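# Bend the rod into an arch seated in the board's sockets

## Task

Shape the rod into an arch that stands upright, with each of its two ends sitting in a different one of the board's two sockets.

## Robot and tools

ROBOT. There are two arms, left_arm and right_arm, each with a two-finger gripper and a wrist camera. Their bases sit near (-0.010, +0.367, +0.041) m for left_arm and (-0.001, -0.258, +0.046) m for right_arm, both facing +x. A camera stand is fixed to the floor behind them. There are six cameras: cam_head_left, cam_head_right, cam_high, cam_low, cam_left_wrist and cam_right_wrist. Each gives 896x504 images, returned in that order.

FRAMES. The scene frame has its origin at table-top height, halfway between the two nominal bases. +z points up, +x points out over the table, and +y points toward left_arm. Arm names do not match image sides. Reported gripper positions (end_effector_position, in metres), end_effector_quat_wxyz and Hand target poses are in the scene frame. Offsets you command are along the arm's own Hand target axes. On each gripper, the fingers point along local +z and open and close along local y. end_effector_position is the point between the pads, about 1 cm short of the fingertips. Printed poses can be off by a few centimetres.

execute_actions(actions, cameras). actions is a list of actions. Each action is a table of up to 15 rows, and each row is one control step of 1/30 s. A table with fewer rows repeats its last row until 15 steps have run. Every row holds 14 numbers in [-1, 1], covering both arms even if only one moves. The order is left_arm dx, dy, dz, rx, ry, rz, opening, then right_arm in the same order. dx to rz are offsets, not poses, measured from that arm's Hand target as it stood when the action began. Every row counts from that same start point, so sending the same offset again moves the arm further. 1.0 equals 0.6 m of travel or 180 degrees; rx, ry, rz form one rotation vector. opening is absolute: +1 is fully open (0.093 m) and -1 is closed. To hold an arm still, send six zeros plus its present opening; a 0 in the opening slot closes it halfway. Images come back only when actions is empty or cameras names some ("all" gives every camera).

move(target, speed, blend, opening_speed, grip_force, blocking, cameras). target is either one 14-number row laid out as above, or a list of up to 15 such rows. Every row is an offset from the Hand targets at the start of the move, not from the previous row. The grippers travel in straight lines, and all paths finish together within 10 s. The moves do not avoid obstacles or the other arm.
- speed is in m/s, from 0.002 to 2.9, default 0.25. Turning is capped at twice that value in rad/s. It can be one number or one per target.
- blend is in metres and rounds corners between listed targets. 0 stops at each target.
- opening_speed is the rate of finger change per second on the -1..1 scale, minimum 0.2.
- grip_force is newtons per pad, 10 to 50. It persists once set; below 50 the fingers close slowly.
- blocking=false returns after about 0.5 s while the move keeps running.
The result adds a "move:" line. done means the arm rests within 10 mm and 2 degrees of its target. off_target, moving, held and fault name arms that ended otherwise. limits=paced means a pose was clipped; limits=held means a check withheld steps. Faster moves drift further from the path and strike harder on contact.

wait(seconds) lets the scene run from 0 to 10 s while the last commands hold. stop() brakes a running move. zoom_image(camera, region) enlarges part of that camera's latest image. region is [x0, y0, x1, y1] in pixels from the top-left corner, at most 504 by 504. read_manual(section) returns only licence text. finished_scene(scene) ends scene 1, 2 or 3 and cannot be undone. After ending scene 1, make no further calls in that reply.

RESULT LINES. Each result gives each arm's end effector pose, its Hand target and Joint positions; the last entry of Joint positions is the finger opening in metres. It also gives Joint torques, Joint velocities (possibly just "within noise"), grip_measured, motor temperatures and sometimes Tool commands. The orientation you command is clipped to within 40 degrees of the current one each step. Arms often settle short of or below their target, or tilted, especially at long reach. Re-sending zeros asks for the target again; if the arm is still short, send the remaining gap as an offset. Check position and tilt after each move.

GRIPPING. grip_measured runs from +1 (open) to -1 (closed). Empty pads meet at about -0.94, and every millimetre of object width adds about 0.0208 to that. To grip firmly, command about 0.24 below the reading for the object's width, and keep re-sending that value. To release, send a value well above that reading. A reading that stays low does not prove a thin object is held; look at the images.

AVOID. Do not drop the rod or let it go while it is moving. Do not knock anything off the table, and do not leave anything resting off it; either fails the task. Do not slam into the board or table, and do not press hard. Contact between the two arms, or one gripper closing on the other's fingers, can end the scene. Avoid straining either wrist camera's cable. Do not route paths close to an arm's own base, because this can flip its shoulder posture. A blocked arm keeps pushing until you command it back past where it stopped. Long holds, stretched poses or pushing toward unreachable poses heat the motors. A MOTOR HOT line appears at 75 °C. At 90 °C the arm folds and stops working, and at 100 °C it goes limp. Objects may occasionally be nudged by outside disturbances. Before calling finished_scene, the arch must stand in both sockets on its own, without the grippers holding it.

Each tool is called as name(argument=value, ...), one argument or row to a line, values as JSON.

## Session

execute_actions(
  actions=[],
)

Scene clock: 0.00 s.
left_arm: end_effector_position=(+0.3536, +0.3721, +0.1419) grip_measured=+1.000 end_effector_quat_wxyz=(+0.629, -0.024, +0.777, +0.027) | right_arm: end_effector_position=(+0.3641, -0.2634, +0.1384) grip_measured=+1.000 end_effector_quat_wxyz=(+0.611, +0.029, +0.791, -0.003)
Joint positions: left_arm=[-0.033 1.552 0.204 1.138 -0.106 -0.011 0.093] | right_arm=[-0.004 1.551 0.218 1.076 0.048 0.045 0.093]
Joint velocities: within noise
Joint torques (N m): no reading
Motor temperatures (°C): left_arm=[30 38 38 28 28 29 30] | right_arm=[28 38 37 30 30 31 29]
Heat: left arm: 38 °C; right arm: 38 °C.
Hand target: left_arm +0.3571, +0.3720, +0.1520; +0.642, -0.025, +0.766, +0.026 | right_arm +0.3679, -0.2634, +0.1486; +0.625, +0.029, +0.780, -0.003
Tool commands: left_gripper/opening=+1.0 right_gripper/opening=+1.0

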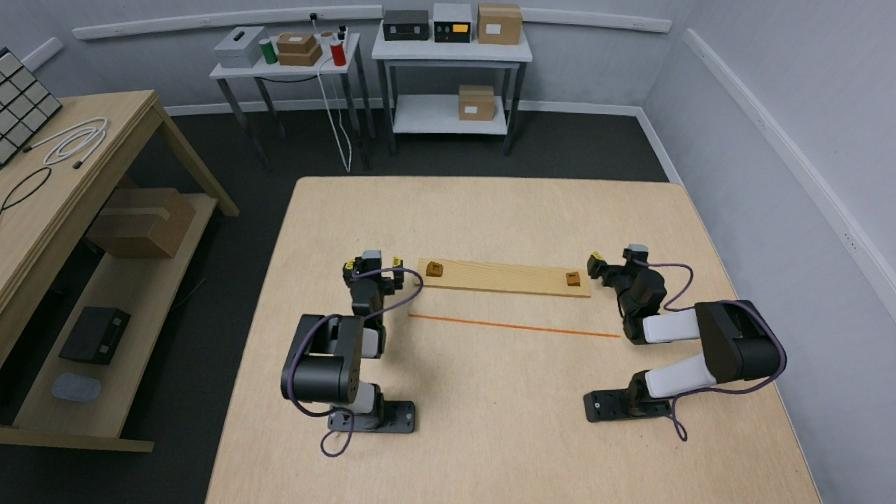

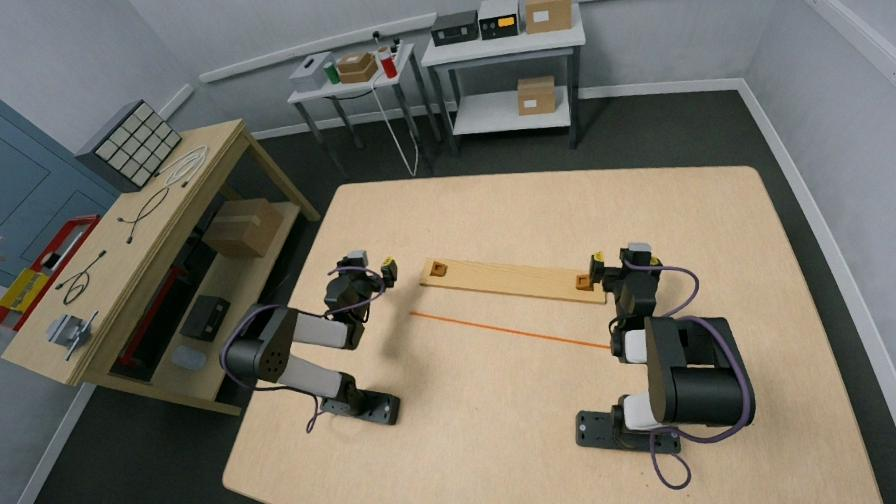

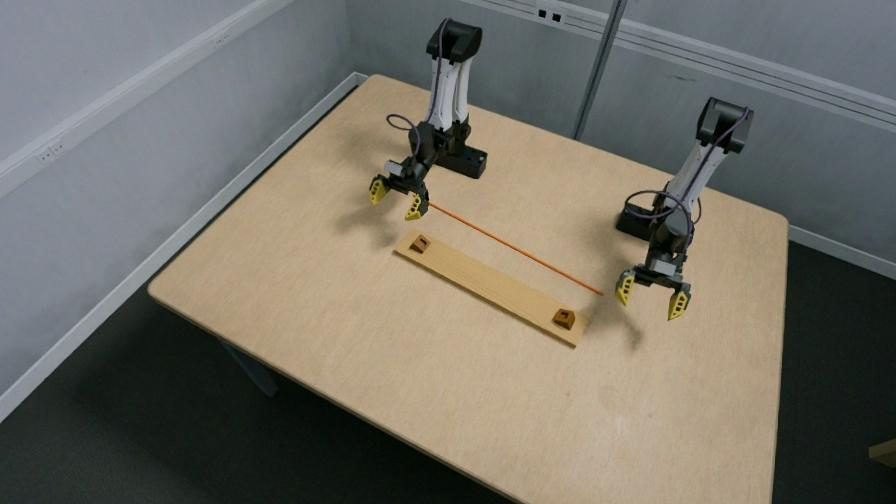

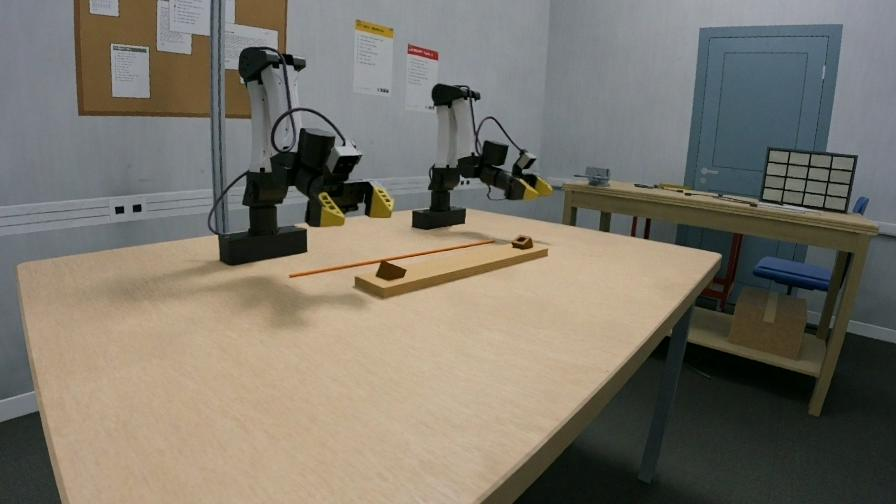

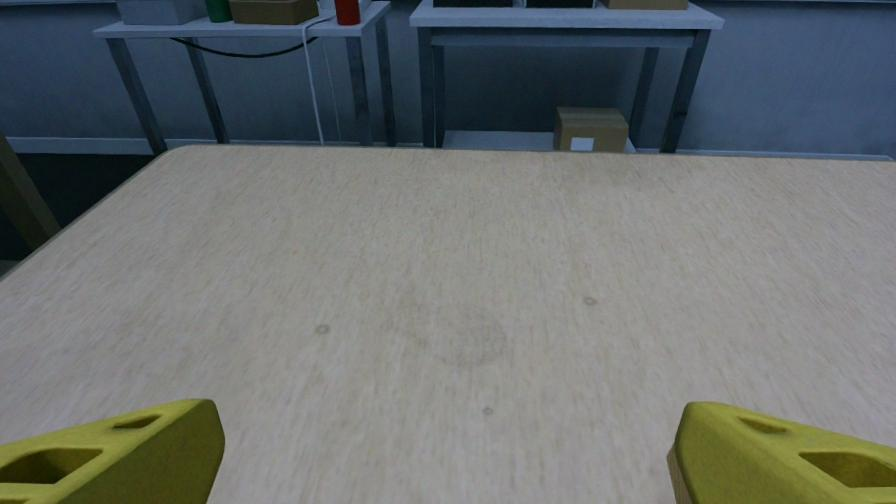

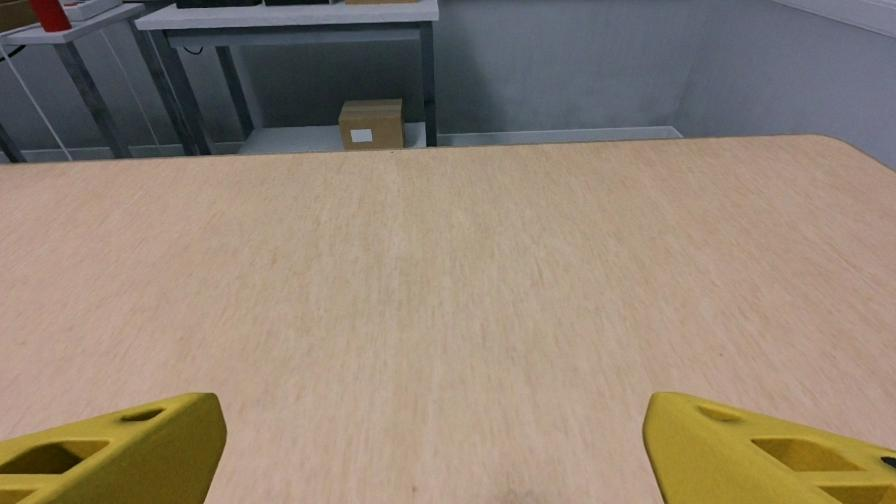

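move(
  target=[-0.0628,-0.2208,-0.2092,0.3598,0.3319,0.4261,-0.1, -0.0390,0.0372,-0.2890,-0.3373,0.3340,-0.4344,-0.1],
  speed=0.25,
  cameras=["cam_left_wrist","cam_right_wrist"],
)

Scene clock: 36.00 s.
left_arm: end_effector_position=(+0.2447, +0.2332, +0.2025) grip_measured=-0.098 end_effector_quat_wxyz=(-0.009, +0.700, +0.714, -0.006) | right_arm: end_effector_position=(+0.2019, -0.2350, +0.2024) grip_measured=-0.098 end_effector_quat_wxyz=(+0.000, +0.699, -0.715, -0.008)
Joint positions: left_arm=[-0.477 1.655 1.525 -1.461 0.007 1.073 0.04] | right_arm=[0.091 1.327 1.203 -1.457 -0.013 -1.445 0.04]
Joint torques (N m): left_arm=[-0.61 -5.42 8.35 0.26 -0.05 0.26] | right_arm=[0.2 -2.76 7.9 0.26 0 -0.18]
Motor temperatures (°C): left_arm=[30 40 40 36 28 29 30] | right_arm=[28 39 39 42 30 31 29]
Heat: left arm: 40 °C; right arm: 42 °C.
Hand target: left_arm +0.2499, +0.2310, +0.2099; +0.000, +0.707, +0.707, +0.000 | right_arm +0.2051, -0.2350, +0.2102; -0.001, +0.707, -0.707, +0.000
Off the commanded pose: left_arm 0.009 m, 2 deg | right_arm 0.008 m, 2 deg.
move: done
Images, in order (width x height): cam_left_wrist 896x504, cam_right_wrist 896x504.

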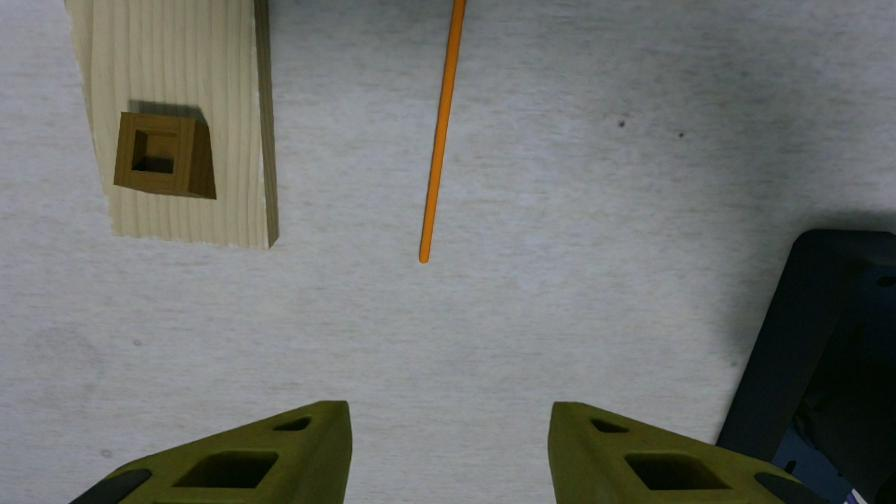

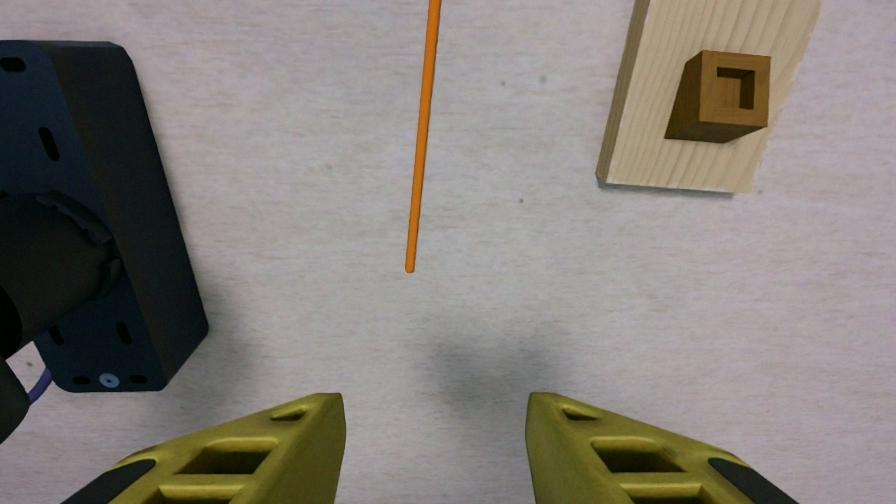

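move(
  target=[0.0213,0.0058,0.1883,0,0,0.0406,-0.1, 0.0248,0.0293,0.1878,0,0,0.0406,-0.1],
  speed=0.2,
  cameras=["cam_left_wrist","cam_right_wrist"],
)

Scene clock: 64.93 s.
left_arm: end_effector_position=(+0.2516, +0.2427, +0.0993) grip_measured=-0.098 end_effector_quat_wxyz=(-0.003, +0.747, +0.665, -0.002) | right_arm: end_effector_position=(+0.1856, -0.2467, +0.0995) grip_measured=-0.098 end_effector_quat_wxyz=(-0.003, -0.667, +0.745, +0.009)
Joint positions: left_arm=[-0.44 1.688 1.148 -1.038 0.002 1.245 0.04] | right_arm=[0.039 1.299 0.77 -1.057 -0.011 -1.411 0.04]
Joint torques (N m): left_arm=[0.16 -6 4.55 0.55 -0.03 0.25] | right_arm=[-1.16 -3.4 4.08 0.61 -0.04 0.05]
Motor temperatures (°C): left_arm=[30 42 44 31 28 29 30] | right_arm=[28 39 44 35 30 31 29]
Heat: left arm: 44 °C; right arm: 44 °C.
Hand target: left_arm +0.2534, +0.2438, +0.0969; +0.000, +0.750, +0.661, +0.000 | right_arm +0.1875, -0.2497, +0.0976; +0.001, -0.660, +0.751, +0.000
Off the commanded pose: left_arm 0.003 m, 1 deg | right_arm 0.004 m, 1 deg.
move: done
Images, in order (width x height): cam_left_wrist 896x504, cam_right_wrist 896x504.

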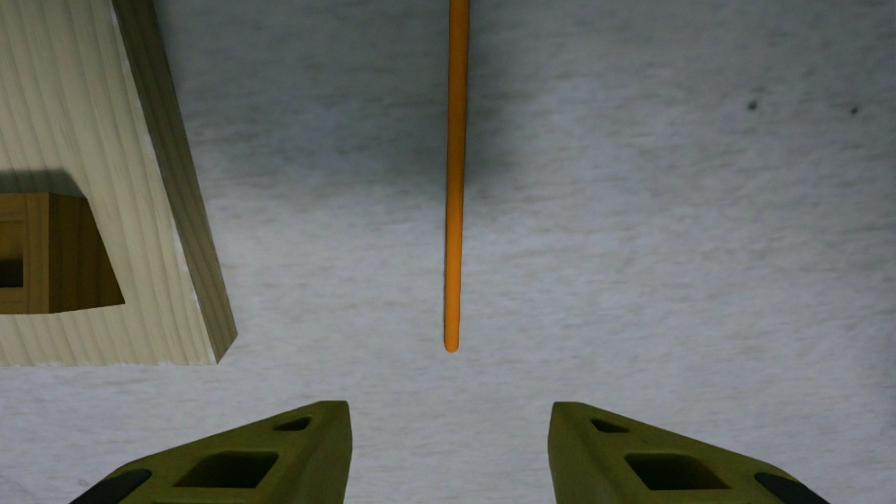

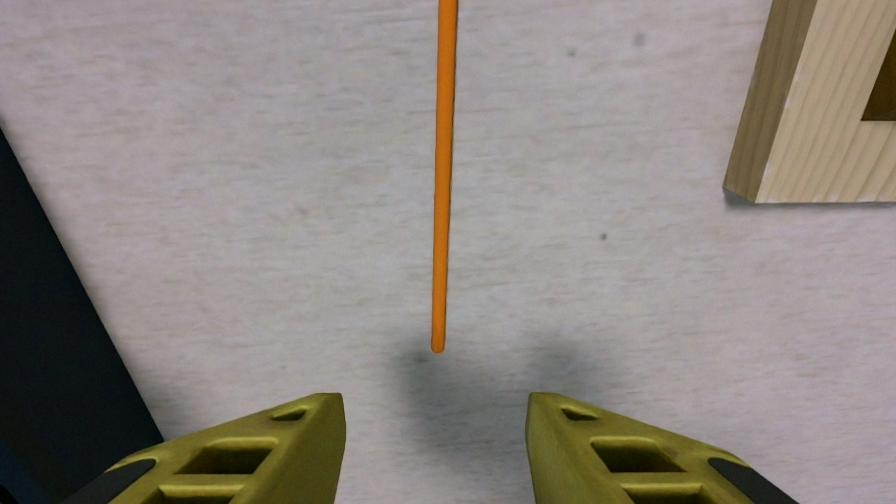

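move(
  target=[
    [0,-0.0033,0.1198,0,0,0.0041,-0.6, 0,-0.0023,0.121,0,0,0.0067,-0.6],
    [0,-0.0033,0.1598,0,0,0.0041,-0.6, 0,-0.0023,0.161,0,0,0.0067,-0.6],
  ],
  speed=[0.12,0.03],
  cameras=["cam_left_wrist","cam_right_wrist"],
)

Scene clock: 79.63 s.
left_arm: end_effector_position=(+0.2495, +0.2437, +0.0072) grip_measured=-0.598 end_effector_quat_wxyz=(-0.004, +0.751, +0.661, -0.003) | right_arm: end_effector_position=(+0.1842, -0.2468, +0.0053) grip_measured=-0.598 end_effector_quat_wxyz=(-0.006, -0.659, +0.752, +0.011)
Joint positions: left_arm=[-0.44 1.853 0.936 -0.664 0.002 1.257 0.016] | right_arm=[0.039 1.534 0.523 -0.583 -0.011 -1.39 0.016]
Joint torques (N m): left_arm=[-0.06 -5.52 3.4 0.74 -0.03 0.25] | right_arm=[-1.2 -2.74 3.02 0.88 -0.04 0.05]
Heat: left arm: 43 °C; right arm: 42 °C.
Hand target: left_arm +0.2514, +0.2441, +0.0010; +0.000, +0.755, +0.656, +0.000 | right_arm +0.1888, -0.2497, +0.0009; +0.000, -0.652, +0.758, +0.001
Off the commanded pose: left_arm 0.007 m, 1 deg | right_arm 0.007 m, 2 deg.
move: done
Images, in order (width x height): cam_left_wrist 896x504, cam_right_wrist 896x504.

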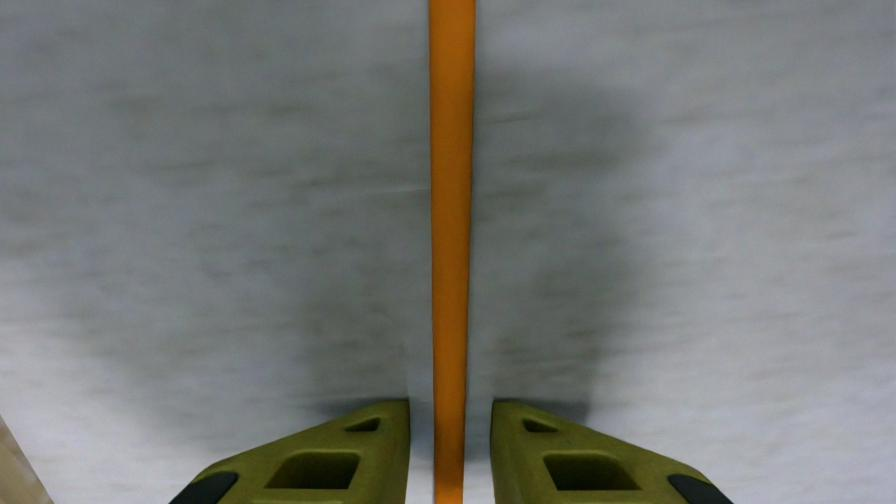

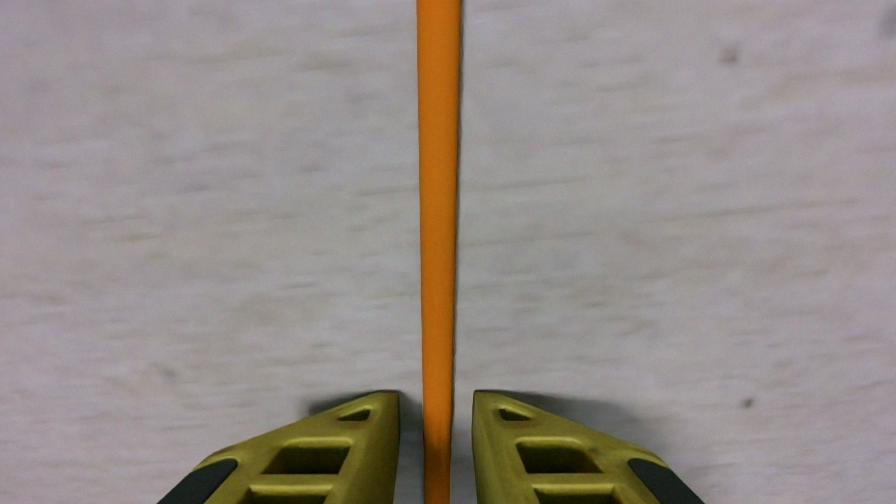

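move(
  target=[
    [0,0,0.004,0,0,0,-0.6, 0,0,0.0005,0,0,0,-0.6],
    [0,0,0.004,0,0,0,-1, 0,0,0.0005,0,0,0,-1],
  ],
  speed=0.03,
  opening_speed=0.5,
)

Scene clock: 87.23 s.
left_arm: end_effector_position=(+0.2495, +0.2437, +0.0070) grip_measured=-0.977 end_effector_quat_wxyz=(-0.005, +0.751, +0.661, -0.003) | right_arm: end_effector_position=(+0.1854, -0.2469, +0.0053) grip_measured=-0.960 end_effector_quat_wxyz=(-0.004, -0.659, +0.752, +0.009)
Joint positions: left_arm=[-0.44 1.854 0.936 -0.664 0.002 1.257 0] | right_arm=[0.039 1.534 0.523 -0.578 -0.01 -1.39 0]
Joint torques (N m): left_arm=[-0.06 -5.09 3.1 0.82 -0.03 0.25] | right_arm=[-1.2 -2.66 2.97 0.87 -0.04 0.05]
Heat: left arm: 42 °C; right arm: 42 °C.
Hand target: left_arm +0.2514, +0.2441, -0.0014; +0.000, +0.755, +0.656, +0.000 | right_arm +0.1888, -0.2497, +0.0006; +0.000, -0.652, +0.758, +0.001
Off the commanded pose: left_arm 0.009 m, 1 deg | right_arm 0.007 m, 2 deg.
move: done

wait(
  seconds=0,
  cameras=["cam_head_left","cam_head_right","cam_high"],
)

zoom_image(
  camera="cam_head_left",
  region=[550, 240, 595, 285],
)

zoom_image(
  camera="cam_head_right",
  region=[420, 245, 465, 290],
)

zoom_image(
  camera="cam_high",
  region=[540, 285, 590, 325],
)

zoom_image(
  camera="cam_high",
  region=[390, 235, 440, 275],
)

Scene clock: 115.47 s.
left_arm: end_effector_position=(+0.2495, +0.2437, +0.0070) grip_measured=-0.977 end_effector_quat_wxyz=(-0.005, +0.751, +0.661, -0.003) | right_arm: end_effector_position=(+0.1854, -0.2469, +0.0053) grip_measured=-0.971 end_effector_quat_wxyz=(-0.004, -0.659, +0.752, +0.009)
Joint positions: left_arm=[-0.44 1.854 0.936 -0.664 0.002 1.257 0] | right_arm=[0.039 1.534 0.523 -0.578 -0.01 -1.39 0]
Joint torques (N m): left_arm=[-0.06 -5.11 3.11 0.82 -0.02 0.25] | right_arm=[-1.18 -2.65 2.96 0.87 -0.05 0.05]
Heat: left arm: 40 °C; right arm: 40 °C.
Hand target: left_arm +0.2514, +0.2441, -0.0014; +0.000, +0.755, +0.656, +0.000 | right_arm +0.1888, -0.2497, +0.0006; +0.000, -0.652, +0.758, +0.001
Tool commands: left_gripper/opening=-1.0 right_gripper/opening=-1.0
Off the commanded pose: left_arm 0.009 m, 1 deg | right_arm 0.007 m, 2 deg.
Images, in order (width x height): cam_head_left 896x504, cam_head_right 896x504, cam_high 896x504.

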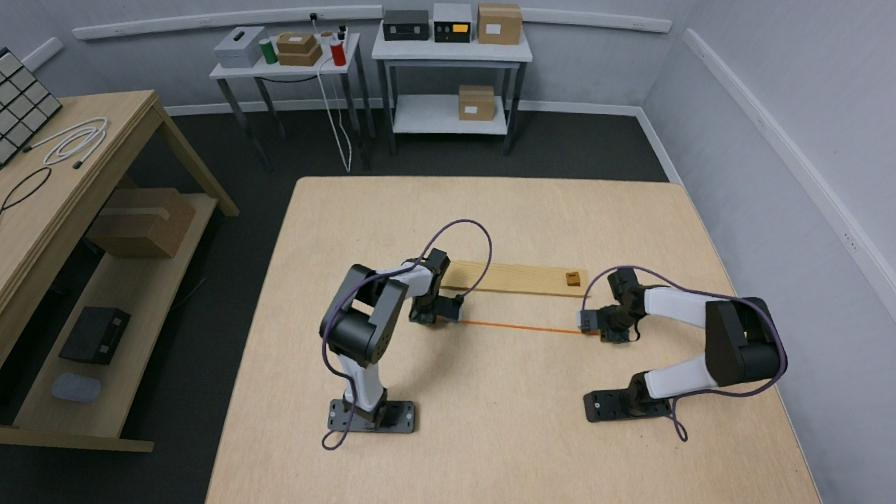

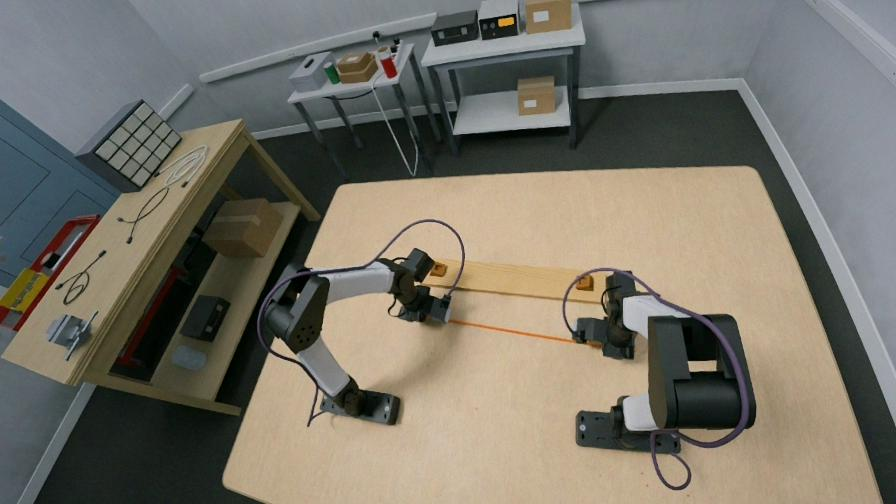

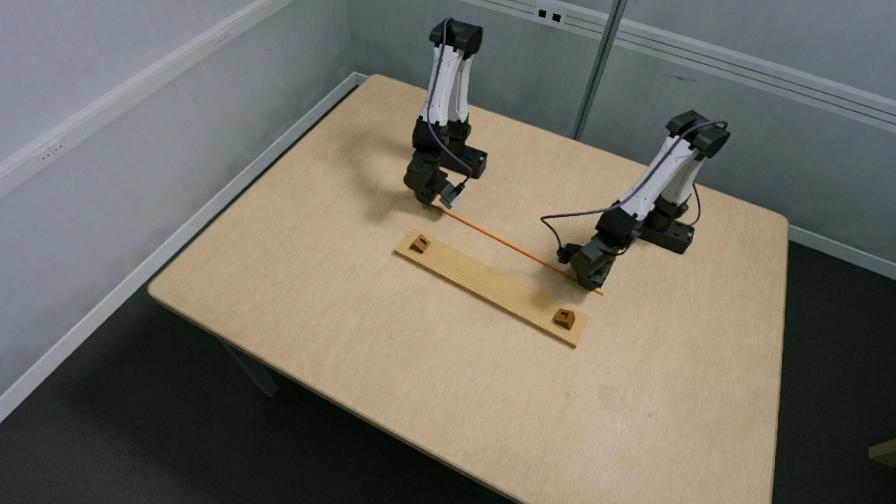

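Scaled by 11.200 from the camera's 896x504 image, which has a finer 1280x720 frame.

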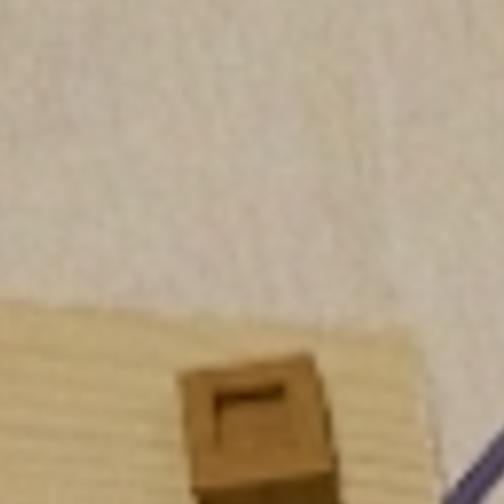

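Scaled by 11.200 from the camera's 896x504 image, which has a finer 1280x720 frame.

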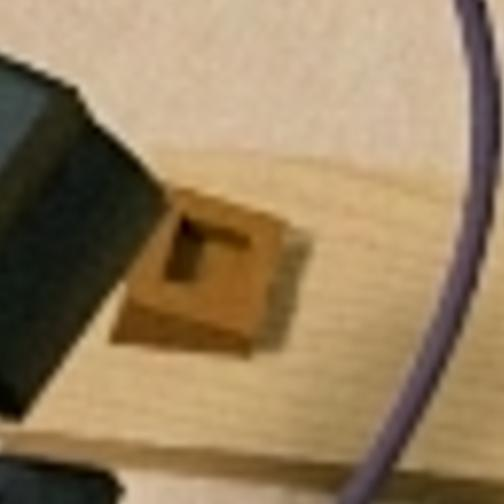

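Scaled by 10.080 from the camera's 896x504 image, which has a finer 1280x720 frame.

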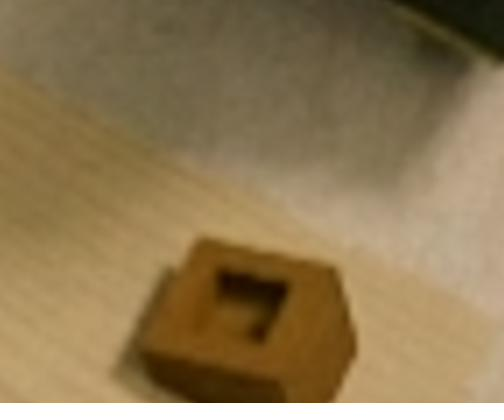

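Scaled by 10.080 from the camera's 896x504 image, which has a finer 1280x720 frame.

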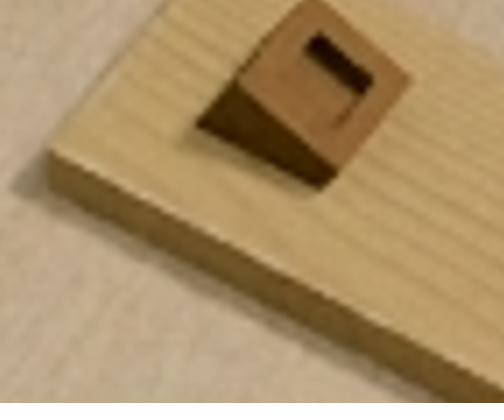

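move(
  target=[
    [-0.0008,0.0090,-0.144,0,-0.0833,0,-1, -0.0123,-0.0057,-0.1407,0,-0.0833,0,-1],
    [-0.0078,0.1222,-0.269,-0.0039,-0.2222,-0.0107,-1, -0.0818,-0.1357,-0.2657,-0.0051,-0.2222,-0.0139,-1],
  ],
  speed=0.13,
  blend=[0.02,0],
  cameras=["cam_high","cam_low"],
)

Scene clock: 174.67 s.
left_arm: end_effector_position=(+0.3168, +0.2397, +0.1465) grip_measured=-0.977 end_effector_quat_wxyz=(+0.198, +0.699, +0.645, -0.237) | right_arm: end_effector_position=(+0.2704, -0.2220, +0.1461) grip_measured=-0.971 end_effector_quat_wxyz=(+0.222, -0.635, +0.710, +0.210)
Joint positions: left_arm=[-0.083 1.864 1.424 -1.163 0.628 1.577 0] | right_arm=[-0.242 1.628 1.121 -1.168 -0.614 -1.723 0]
Joint torques (N m): left_arm=[-0.42 -6.93 8.34 0.2 0.96 0.27] | right_arm=[-0.84 -4.74 7.43 0.04 -1.28 -0.2]
Motor temperatures (°C): left_arm=[29 40 39 30 28 29 32] | right_arm=[28 37 39 34 30 31 31]
Heat: left arm: 40 °C; right arm: 39 °C.
Hand target: left_arm +0.3234, +0.2291, +0.1601; +0.229, +0.698, +0.629, -0.254 | right_arm +0.2766, -0.2135, +0.1600; +0.254, -0.629, +0.698, +0.230
Off the commanded pose: left_arm 0.018 m, 4 deg | right_arm 0.017 m, 5 deg.
move: off_target (left_arm, right_arm)
Images, in order (width x height): cam_high 896x504, cam_low 896x504.

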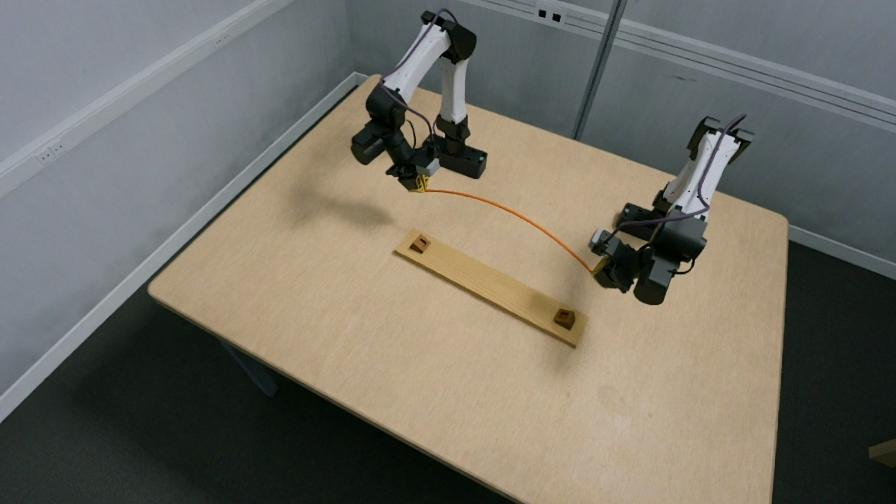

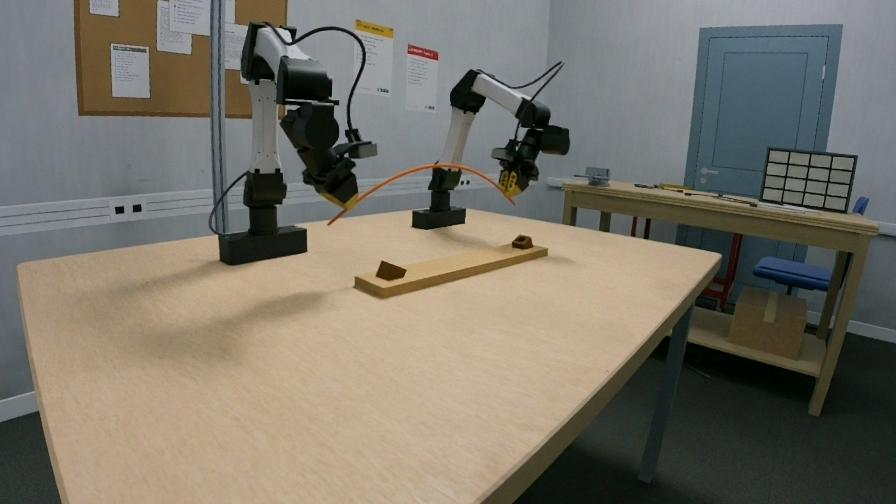

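move(
  target=[-0.0202,0.1180,0.0638,-0.0037,-0.1667,-0.0030,-1, -0.0562,-0.1235,0.0940,-0.0037,-0.1667,-0.0030,-1],
  speed=0.13,
  cameras=["cam_high","cam_low"],
)

zoom_image(
  camera="cam_high",
  region=[540, 280, 600, 340],
)

zoom_image(
  camera="cam_high",
  region=[390, 210, 450, 270],
)

zoom_image(
  camera="cam_low",
  region=[490, 195, 550, 255],
)

zoom_image(
  camera="cam_low",
  region=[360, 225, 430, 295],
)

Scene clock: 195.70 s.
left_arm: end_effector_position=(+0.3820, +0.1992, +0.1237) grip_measured=-0.977 end_effector_quat_wxyz=(+0.353, +0.604, +0.582, -0.415) | right_arm: end_effector_position=(+0.3455, -0.1732, +0.1235) grip_measured=-0.971 end_effector_quat_wxyz=(+0.387, -0.551, +0.634, +0.379)
Joint positions: left_arm=[-0.034 2.245 1.618 -1.086 1.148 1.665 0] | right_arm=[-0.213 2.057 1.282 -1.056 -1.131 -1.798 0]
Joint torques (N m): left_arm=[-1.69 -9.14 7.69 0.19 1.14 0.29] | right_arm=[1.94 -7.28 6.49 0.1 -1.54 -0.2]
Heat: left arm: 43 °C; right arm: 41 °C.
Hand target: left_arm +0.3902, +0.1881, +0.1385; +0.387, +0.605, +0.553, -0.424 | right_arm +0.3567, -0.1594, +0.1386; +0.424, -0.553, +0.604, +0.387
Off the commanded pose: left_arm 0.020 m, 5 deg | right_arm 0.023 m, 5 deg.
move: off_target (left_arm, right_arm)
Images, in order (width x height): cam_high 896x504, cam_low 896x504.

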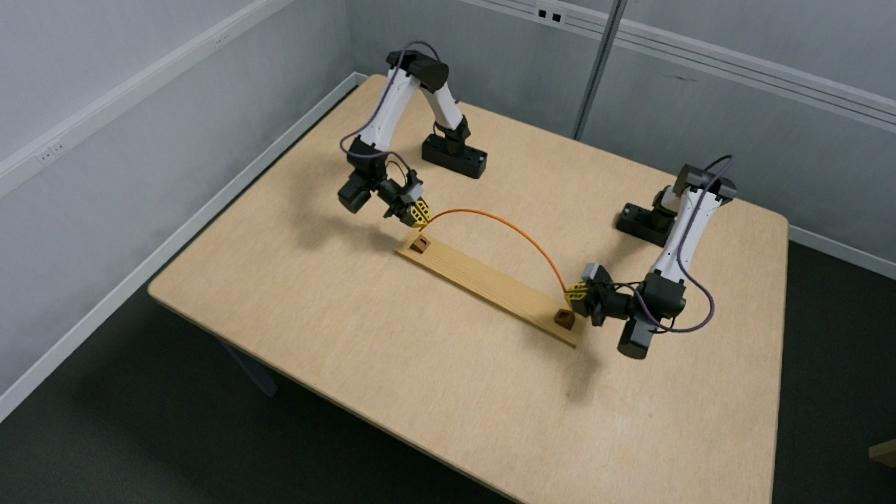

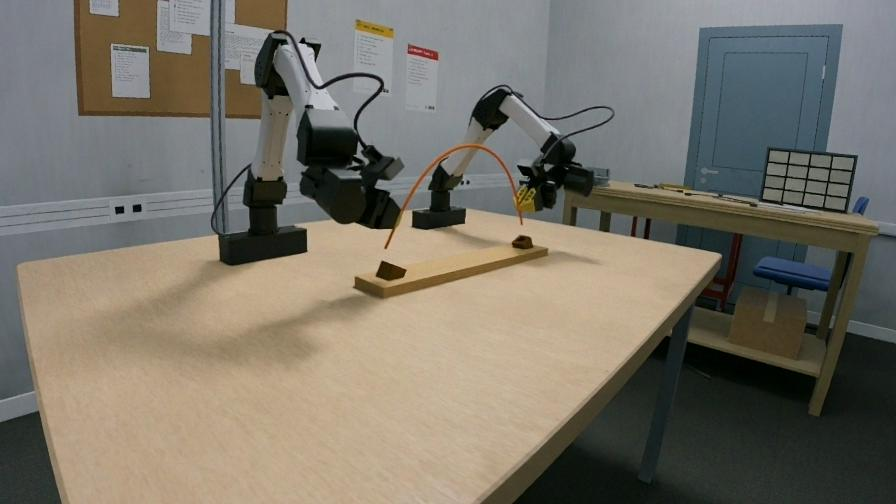

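Scaled by 8.400 from the camera's 896x504 image, which has a finer 1280x720 frame.

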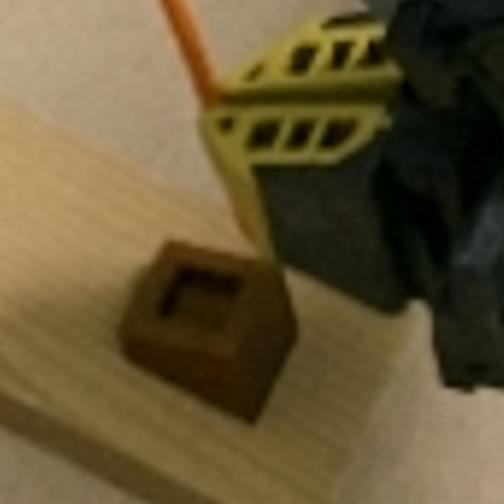

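Scaled by 8.400 from the camera's 896x504 image, which has a finer 1280x720 frame.

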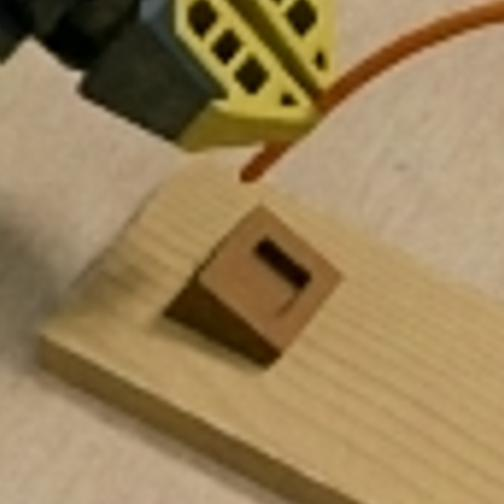

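Scaled by 8.400 from the camera's 896x504 image, which has a finer 1280x720 frame.

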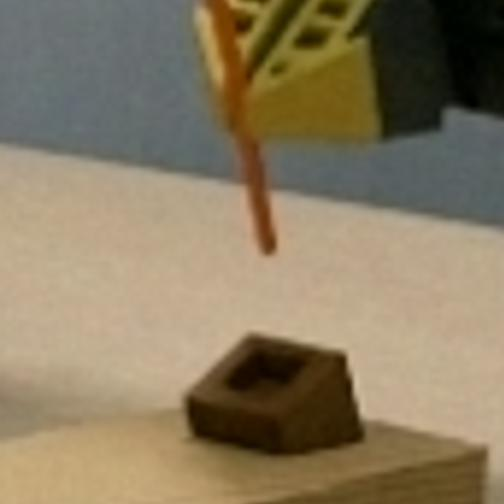

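Scaled by 7.200 from the camera's 896x504 image, which has a finer 1280x720 frame.

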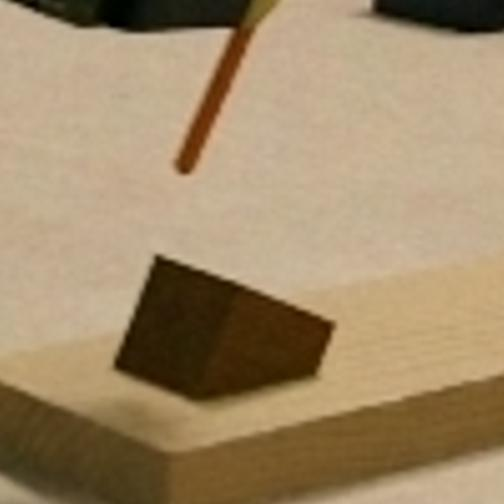

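wait(
  seconds=0,
  cameras=["cam_left_wrist","cam_right_wrist","cam_head_left","cam_head_right"],
)

zoom_image(
  camera="cam_head_left",
  region=[550, 240, 600, 290],
)

zoom_image(
  camera="cam_head_right",
  region=[415, 240, 465, 290],
)

Scene clock: 229.40 s.
left_arm: end_effector_position=(+0.3820, +0.1992, +0.1237) grip_measured=-0.977 end_effector_quat_wxyz=(+0.354, +0.604, +0.581, -0.415) | right_arm: end_effector_position=(+0.3456, -0.1732, +0.1236) grip_measured=-0.971 end_effector_quat_wxyz=(+0.388, -0.551, +0.634, +0.380)
Joint positions: left_arm=[-0.034 2.245 1.618 -1.086 1.149 1.665 0] | right_arm=[-0.213 2.057 1.282 -1.056 -1.131 -1.798 0]
Joint torques (N m): left_arm=[-1.69 -9.16 7.66 0.2 1.14 0.29] | right_arm=[1.96 -7.27 6.5 0.11 -1.52 -0.19]
Motor temperatures (°C): left_arm=[30 49 43 29 30 29 32] | right_arm=[28 42 43 32 33 31 31]
Heat: left arm: 49 °C; right arm: 43 °C.
Hand target: left_arm +0.3902, +0.1881, +0.1385; +0.387, +0.605, +0.553, -0.424 | right_arm +0.3567, -0.1594, +0.1386; +0.424, -0.553, +0.604, +0.387
Tool commands: left_gripper/opening=-1.0 right_gripper/opening=-1.0
Off the commanded pose: left_arm 0.020 m, 5 deg | right_arm 0.023 m, 5 deg.
Images, in order (width x height): cam_head_left 896x504, cam_head_right 896x504, cam_left_wrist 896x504, cam_right_wrist 896x504.

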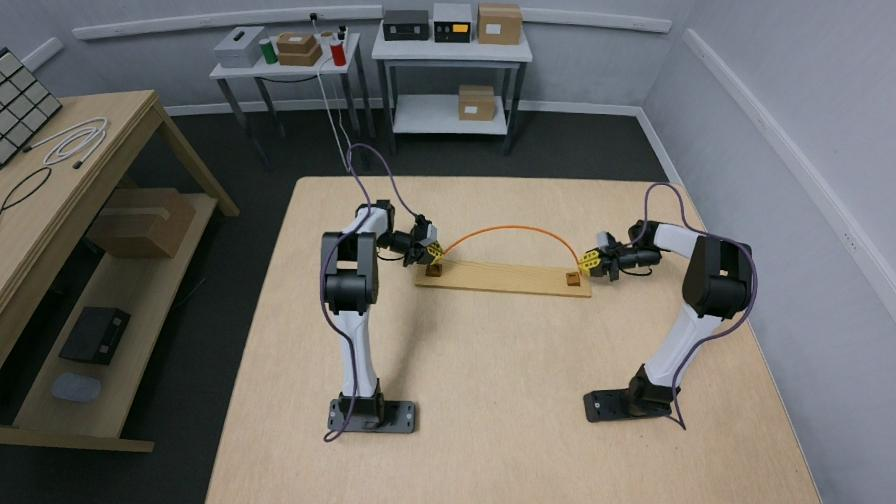

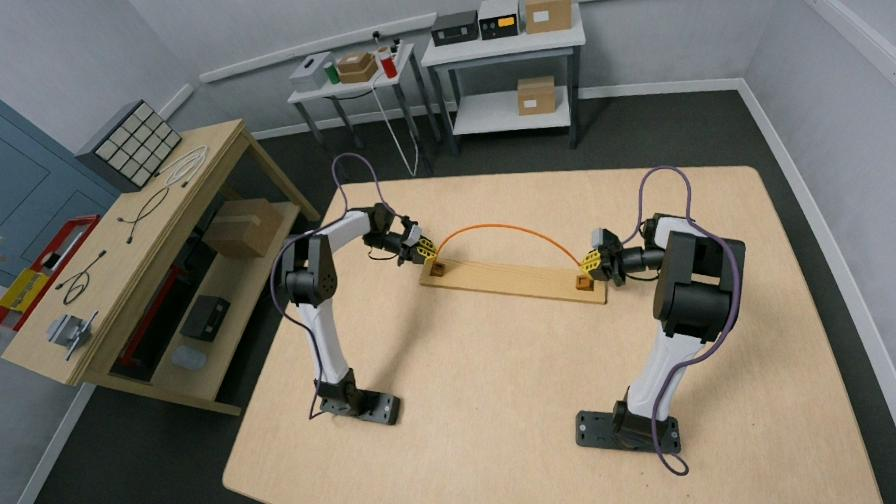

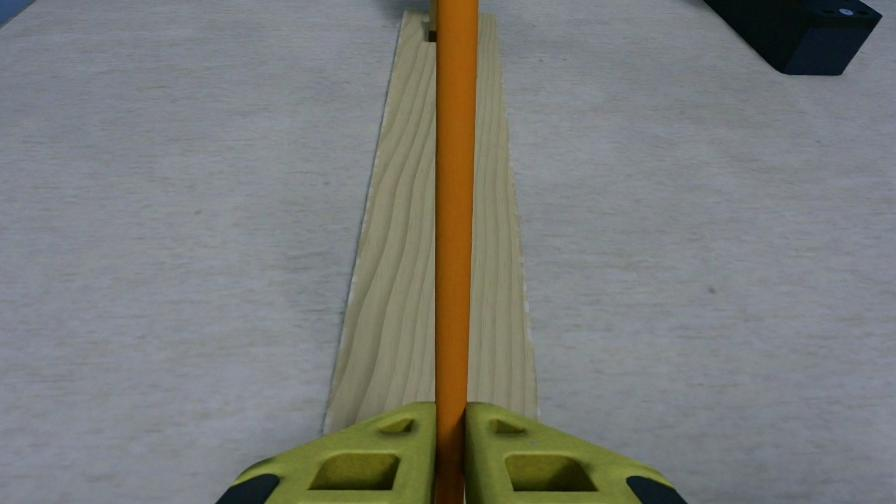

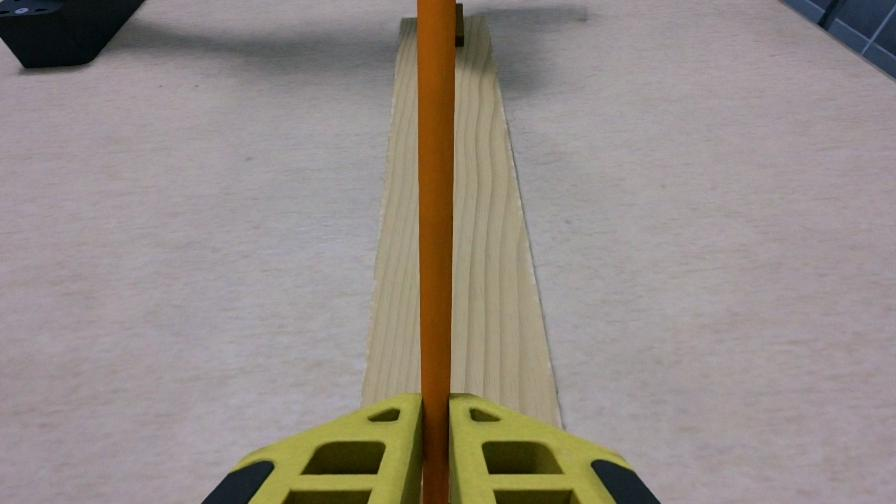

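Scaled by 10.080 from the camera's 896x504 image, which has a finer 1280x720 frame.

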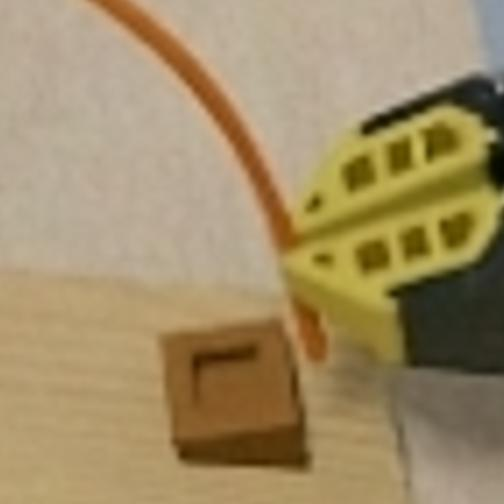

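Scaled by 10.080 from the camera's 896x504 image, which has a finer 1280x720 frame.

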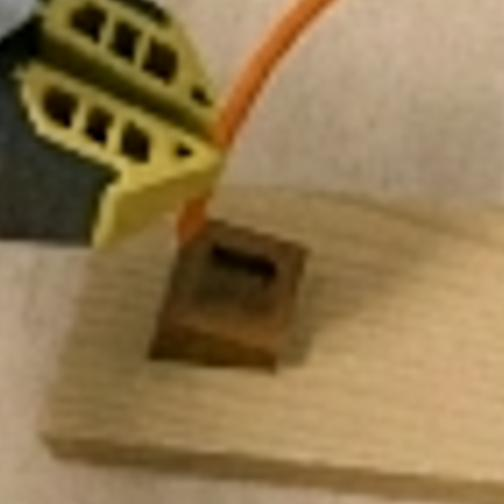

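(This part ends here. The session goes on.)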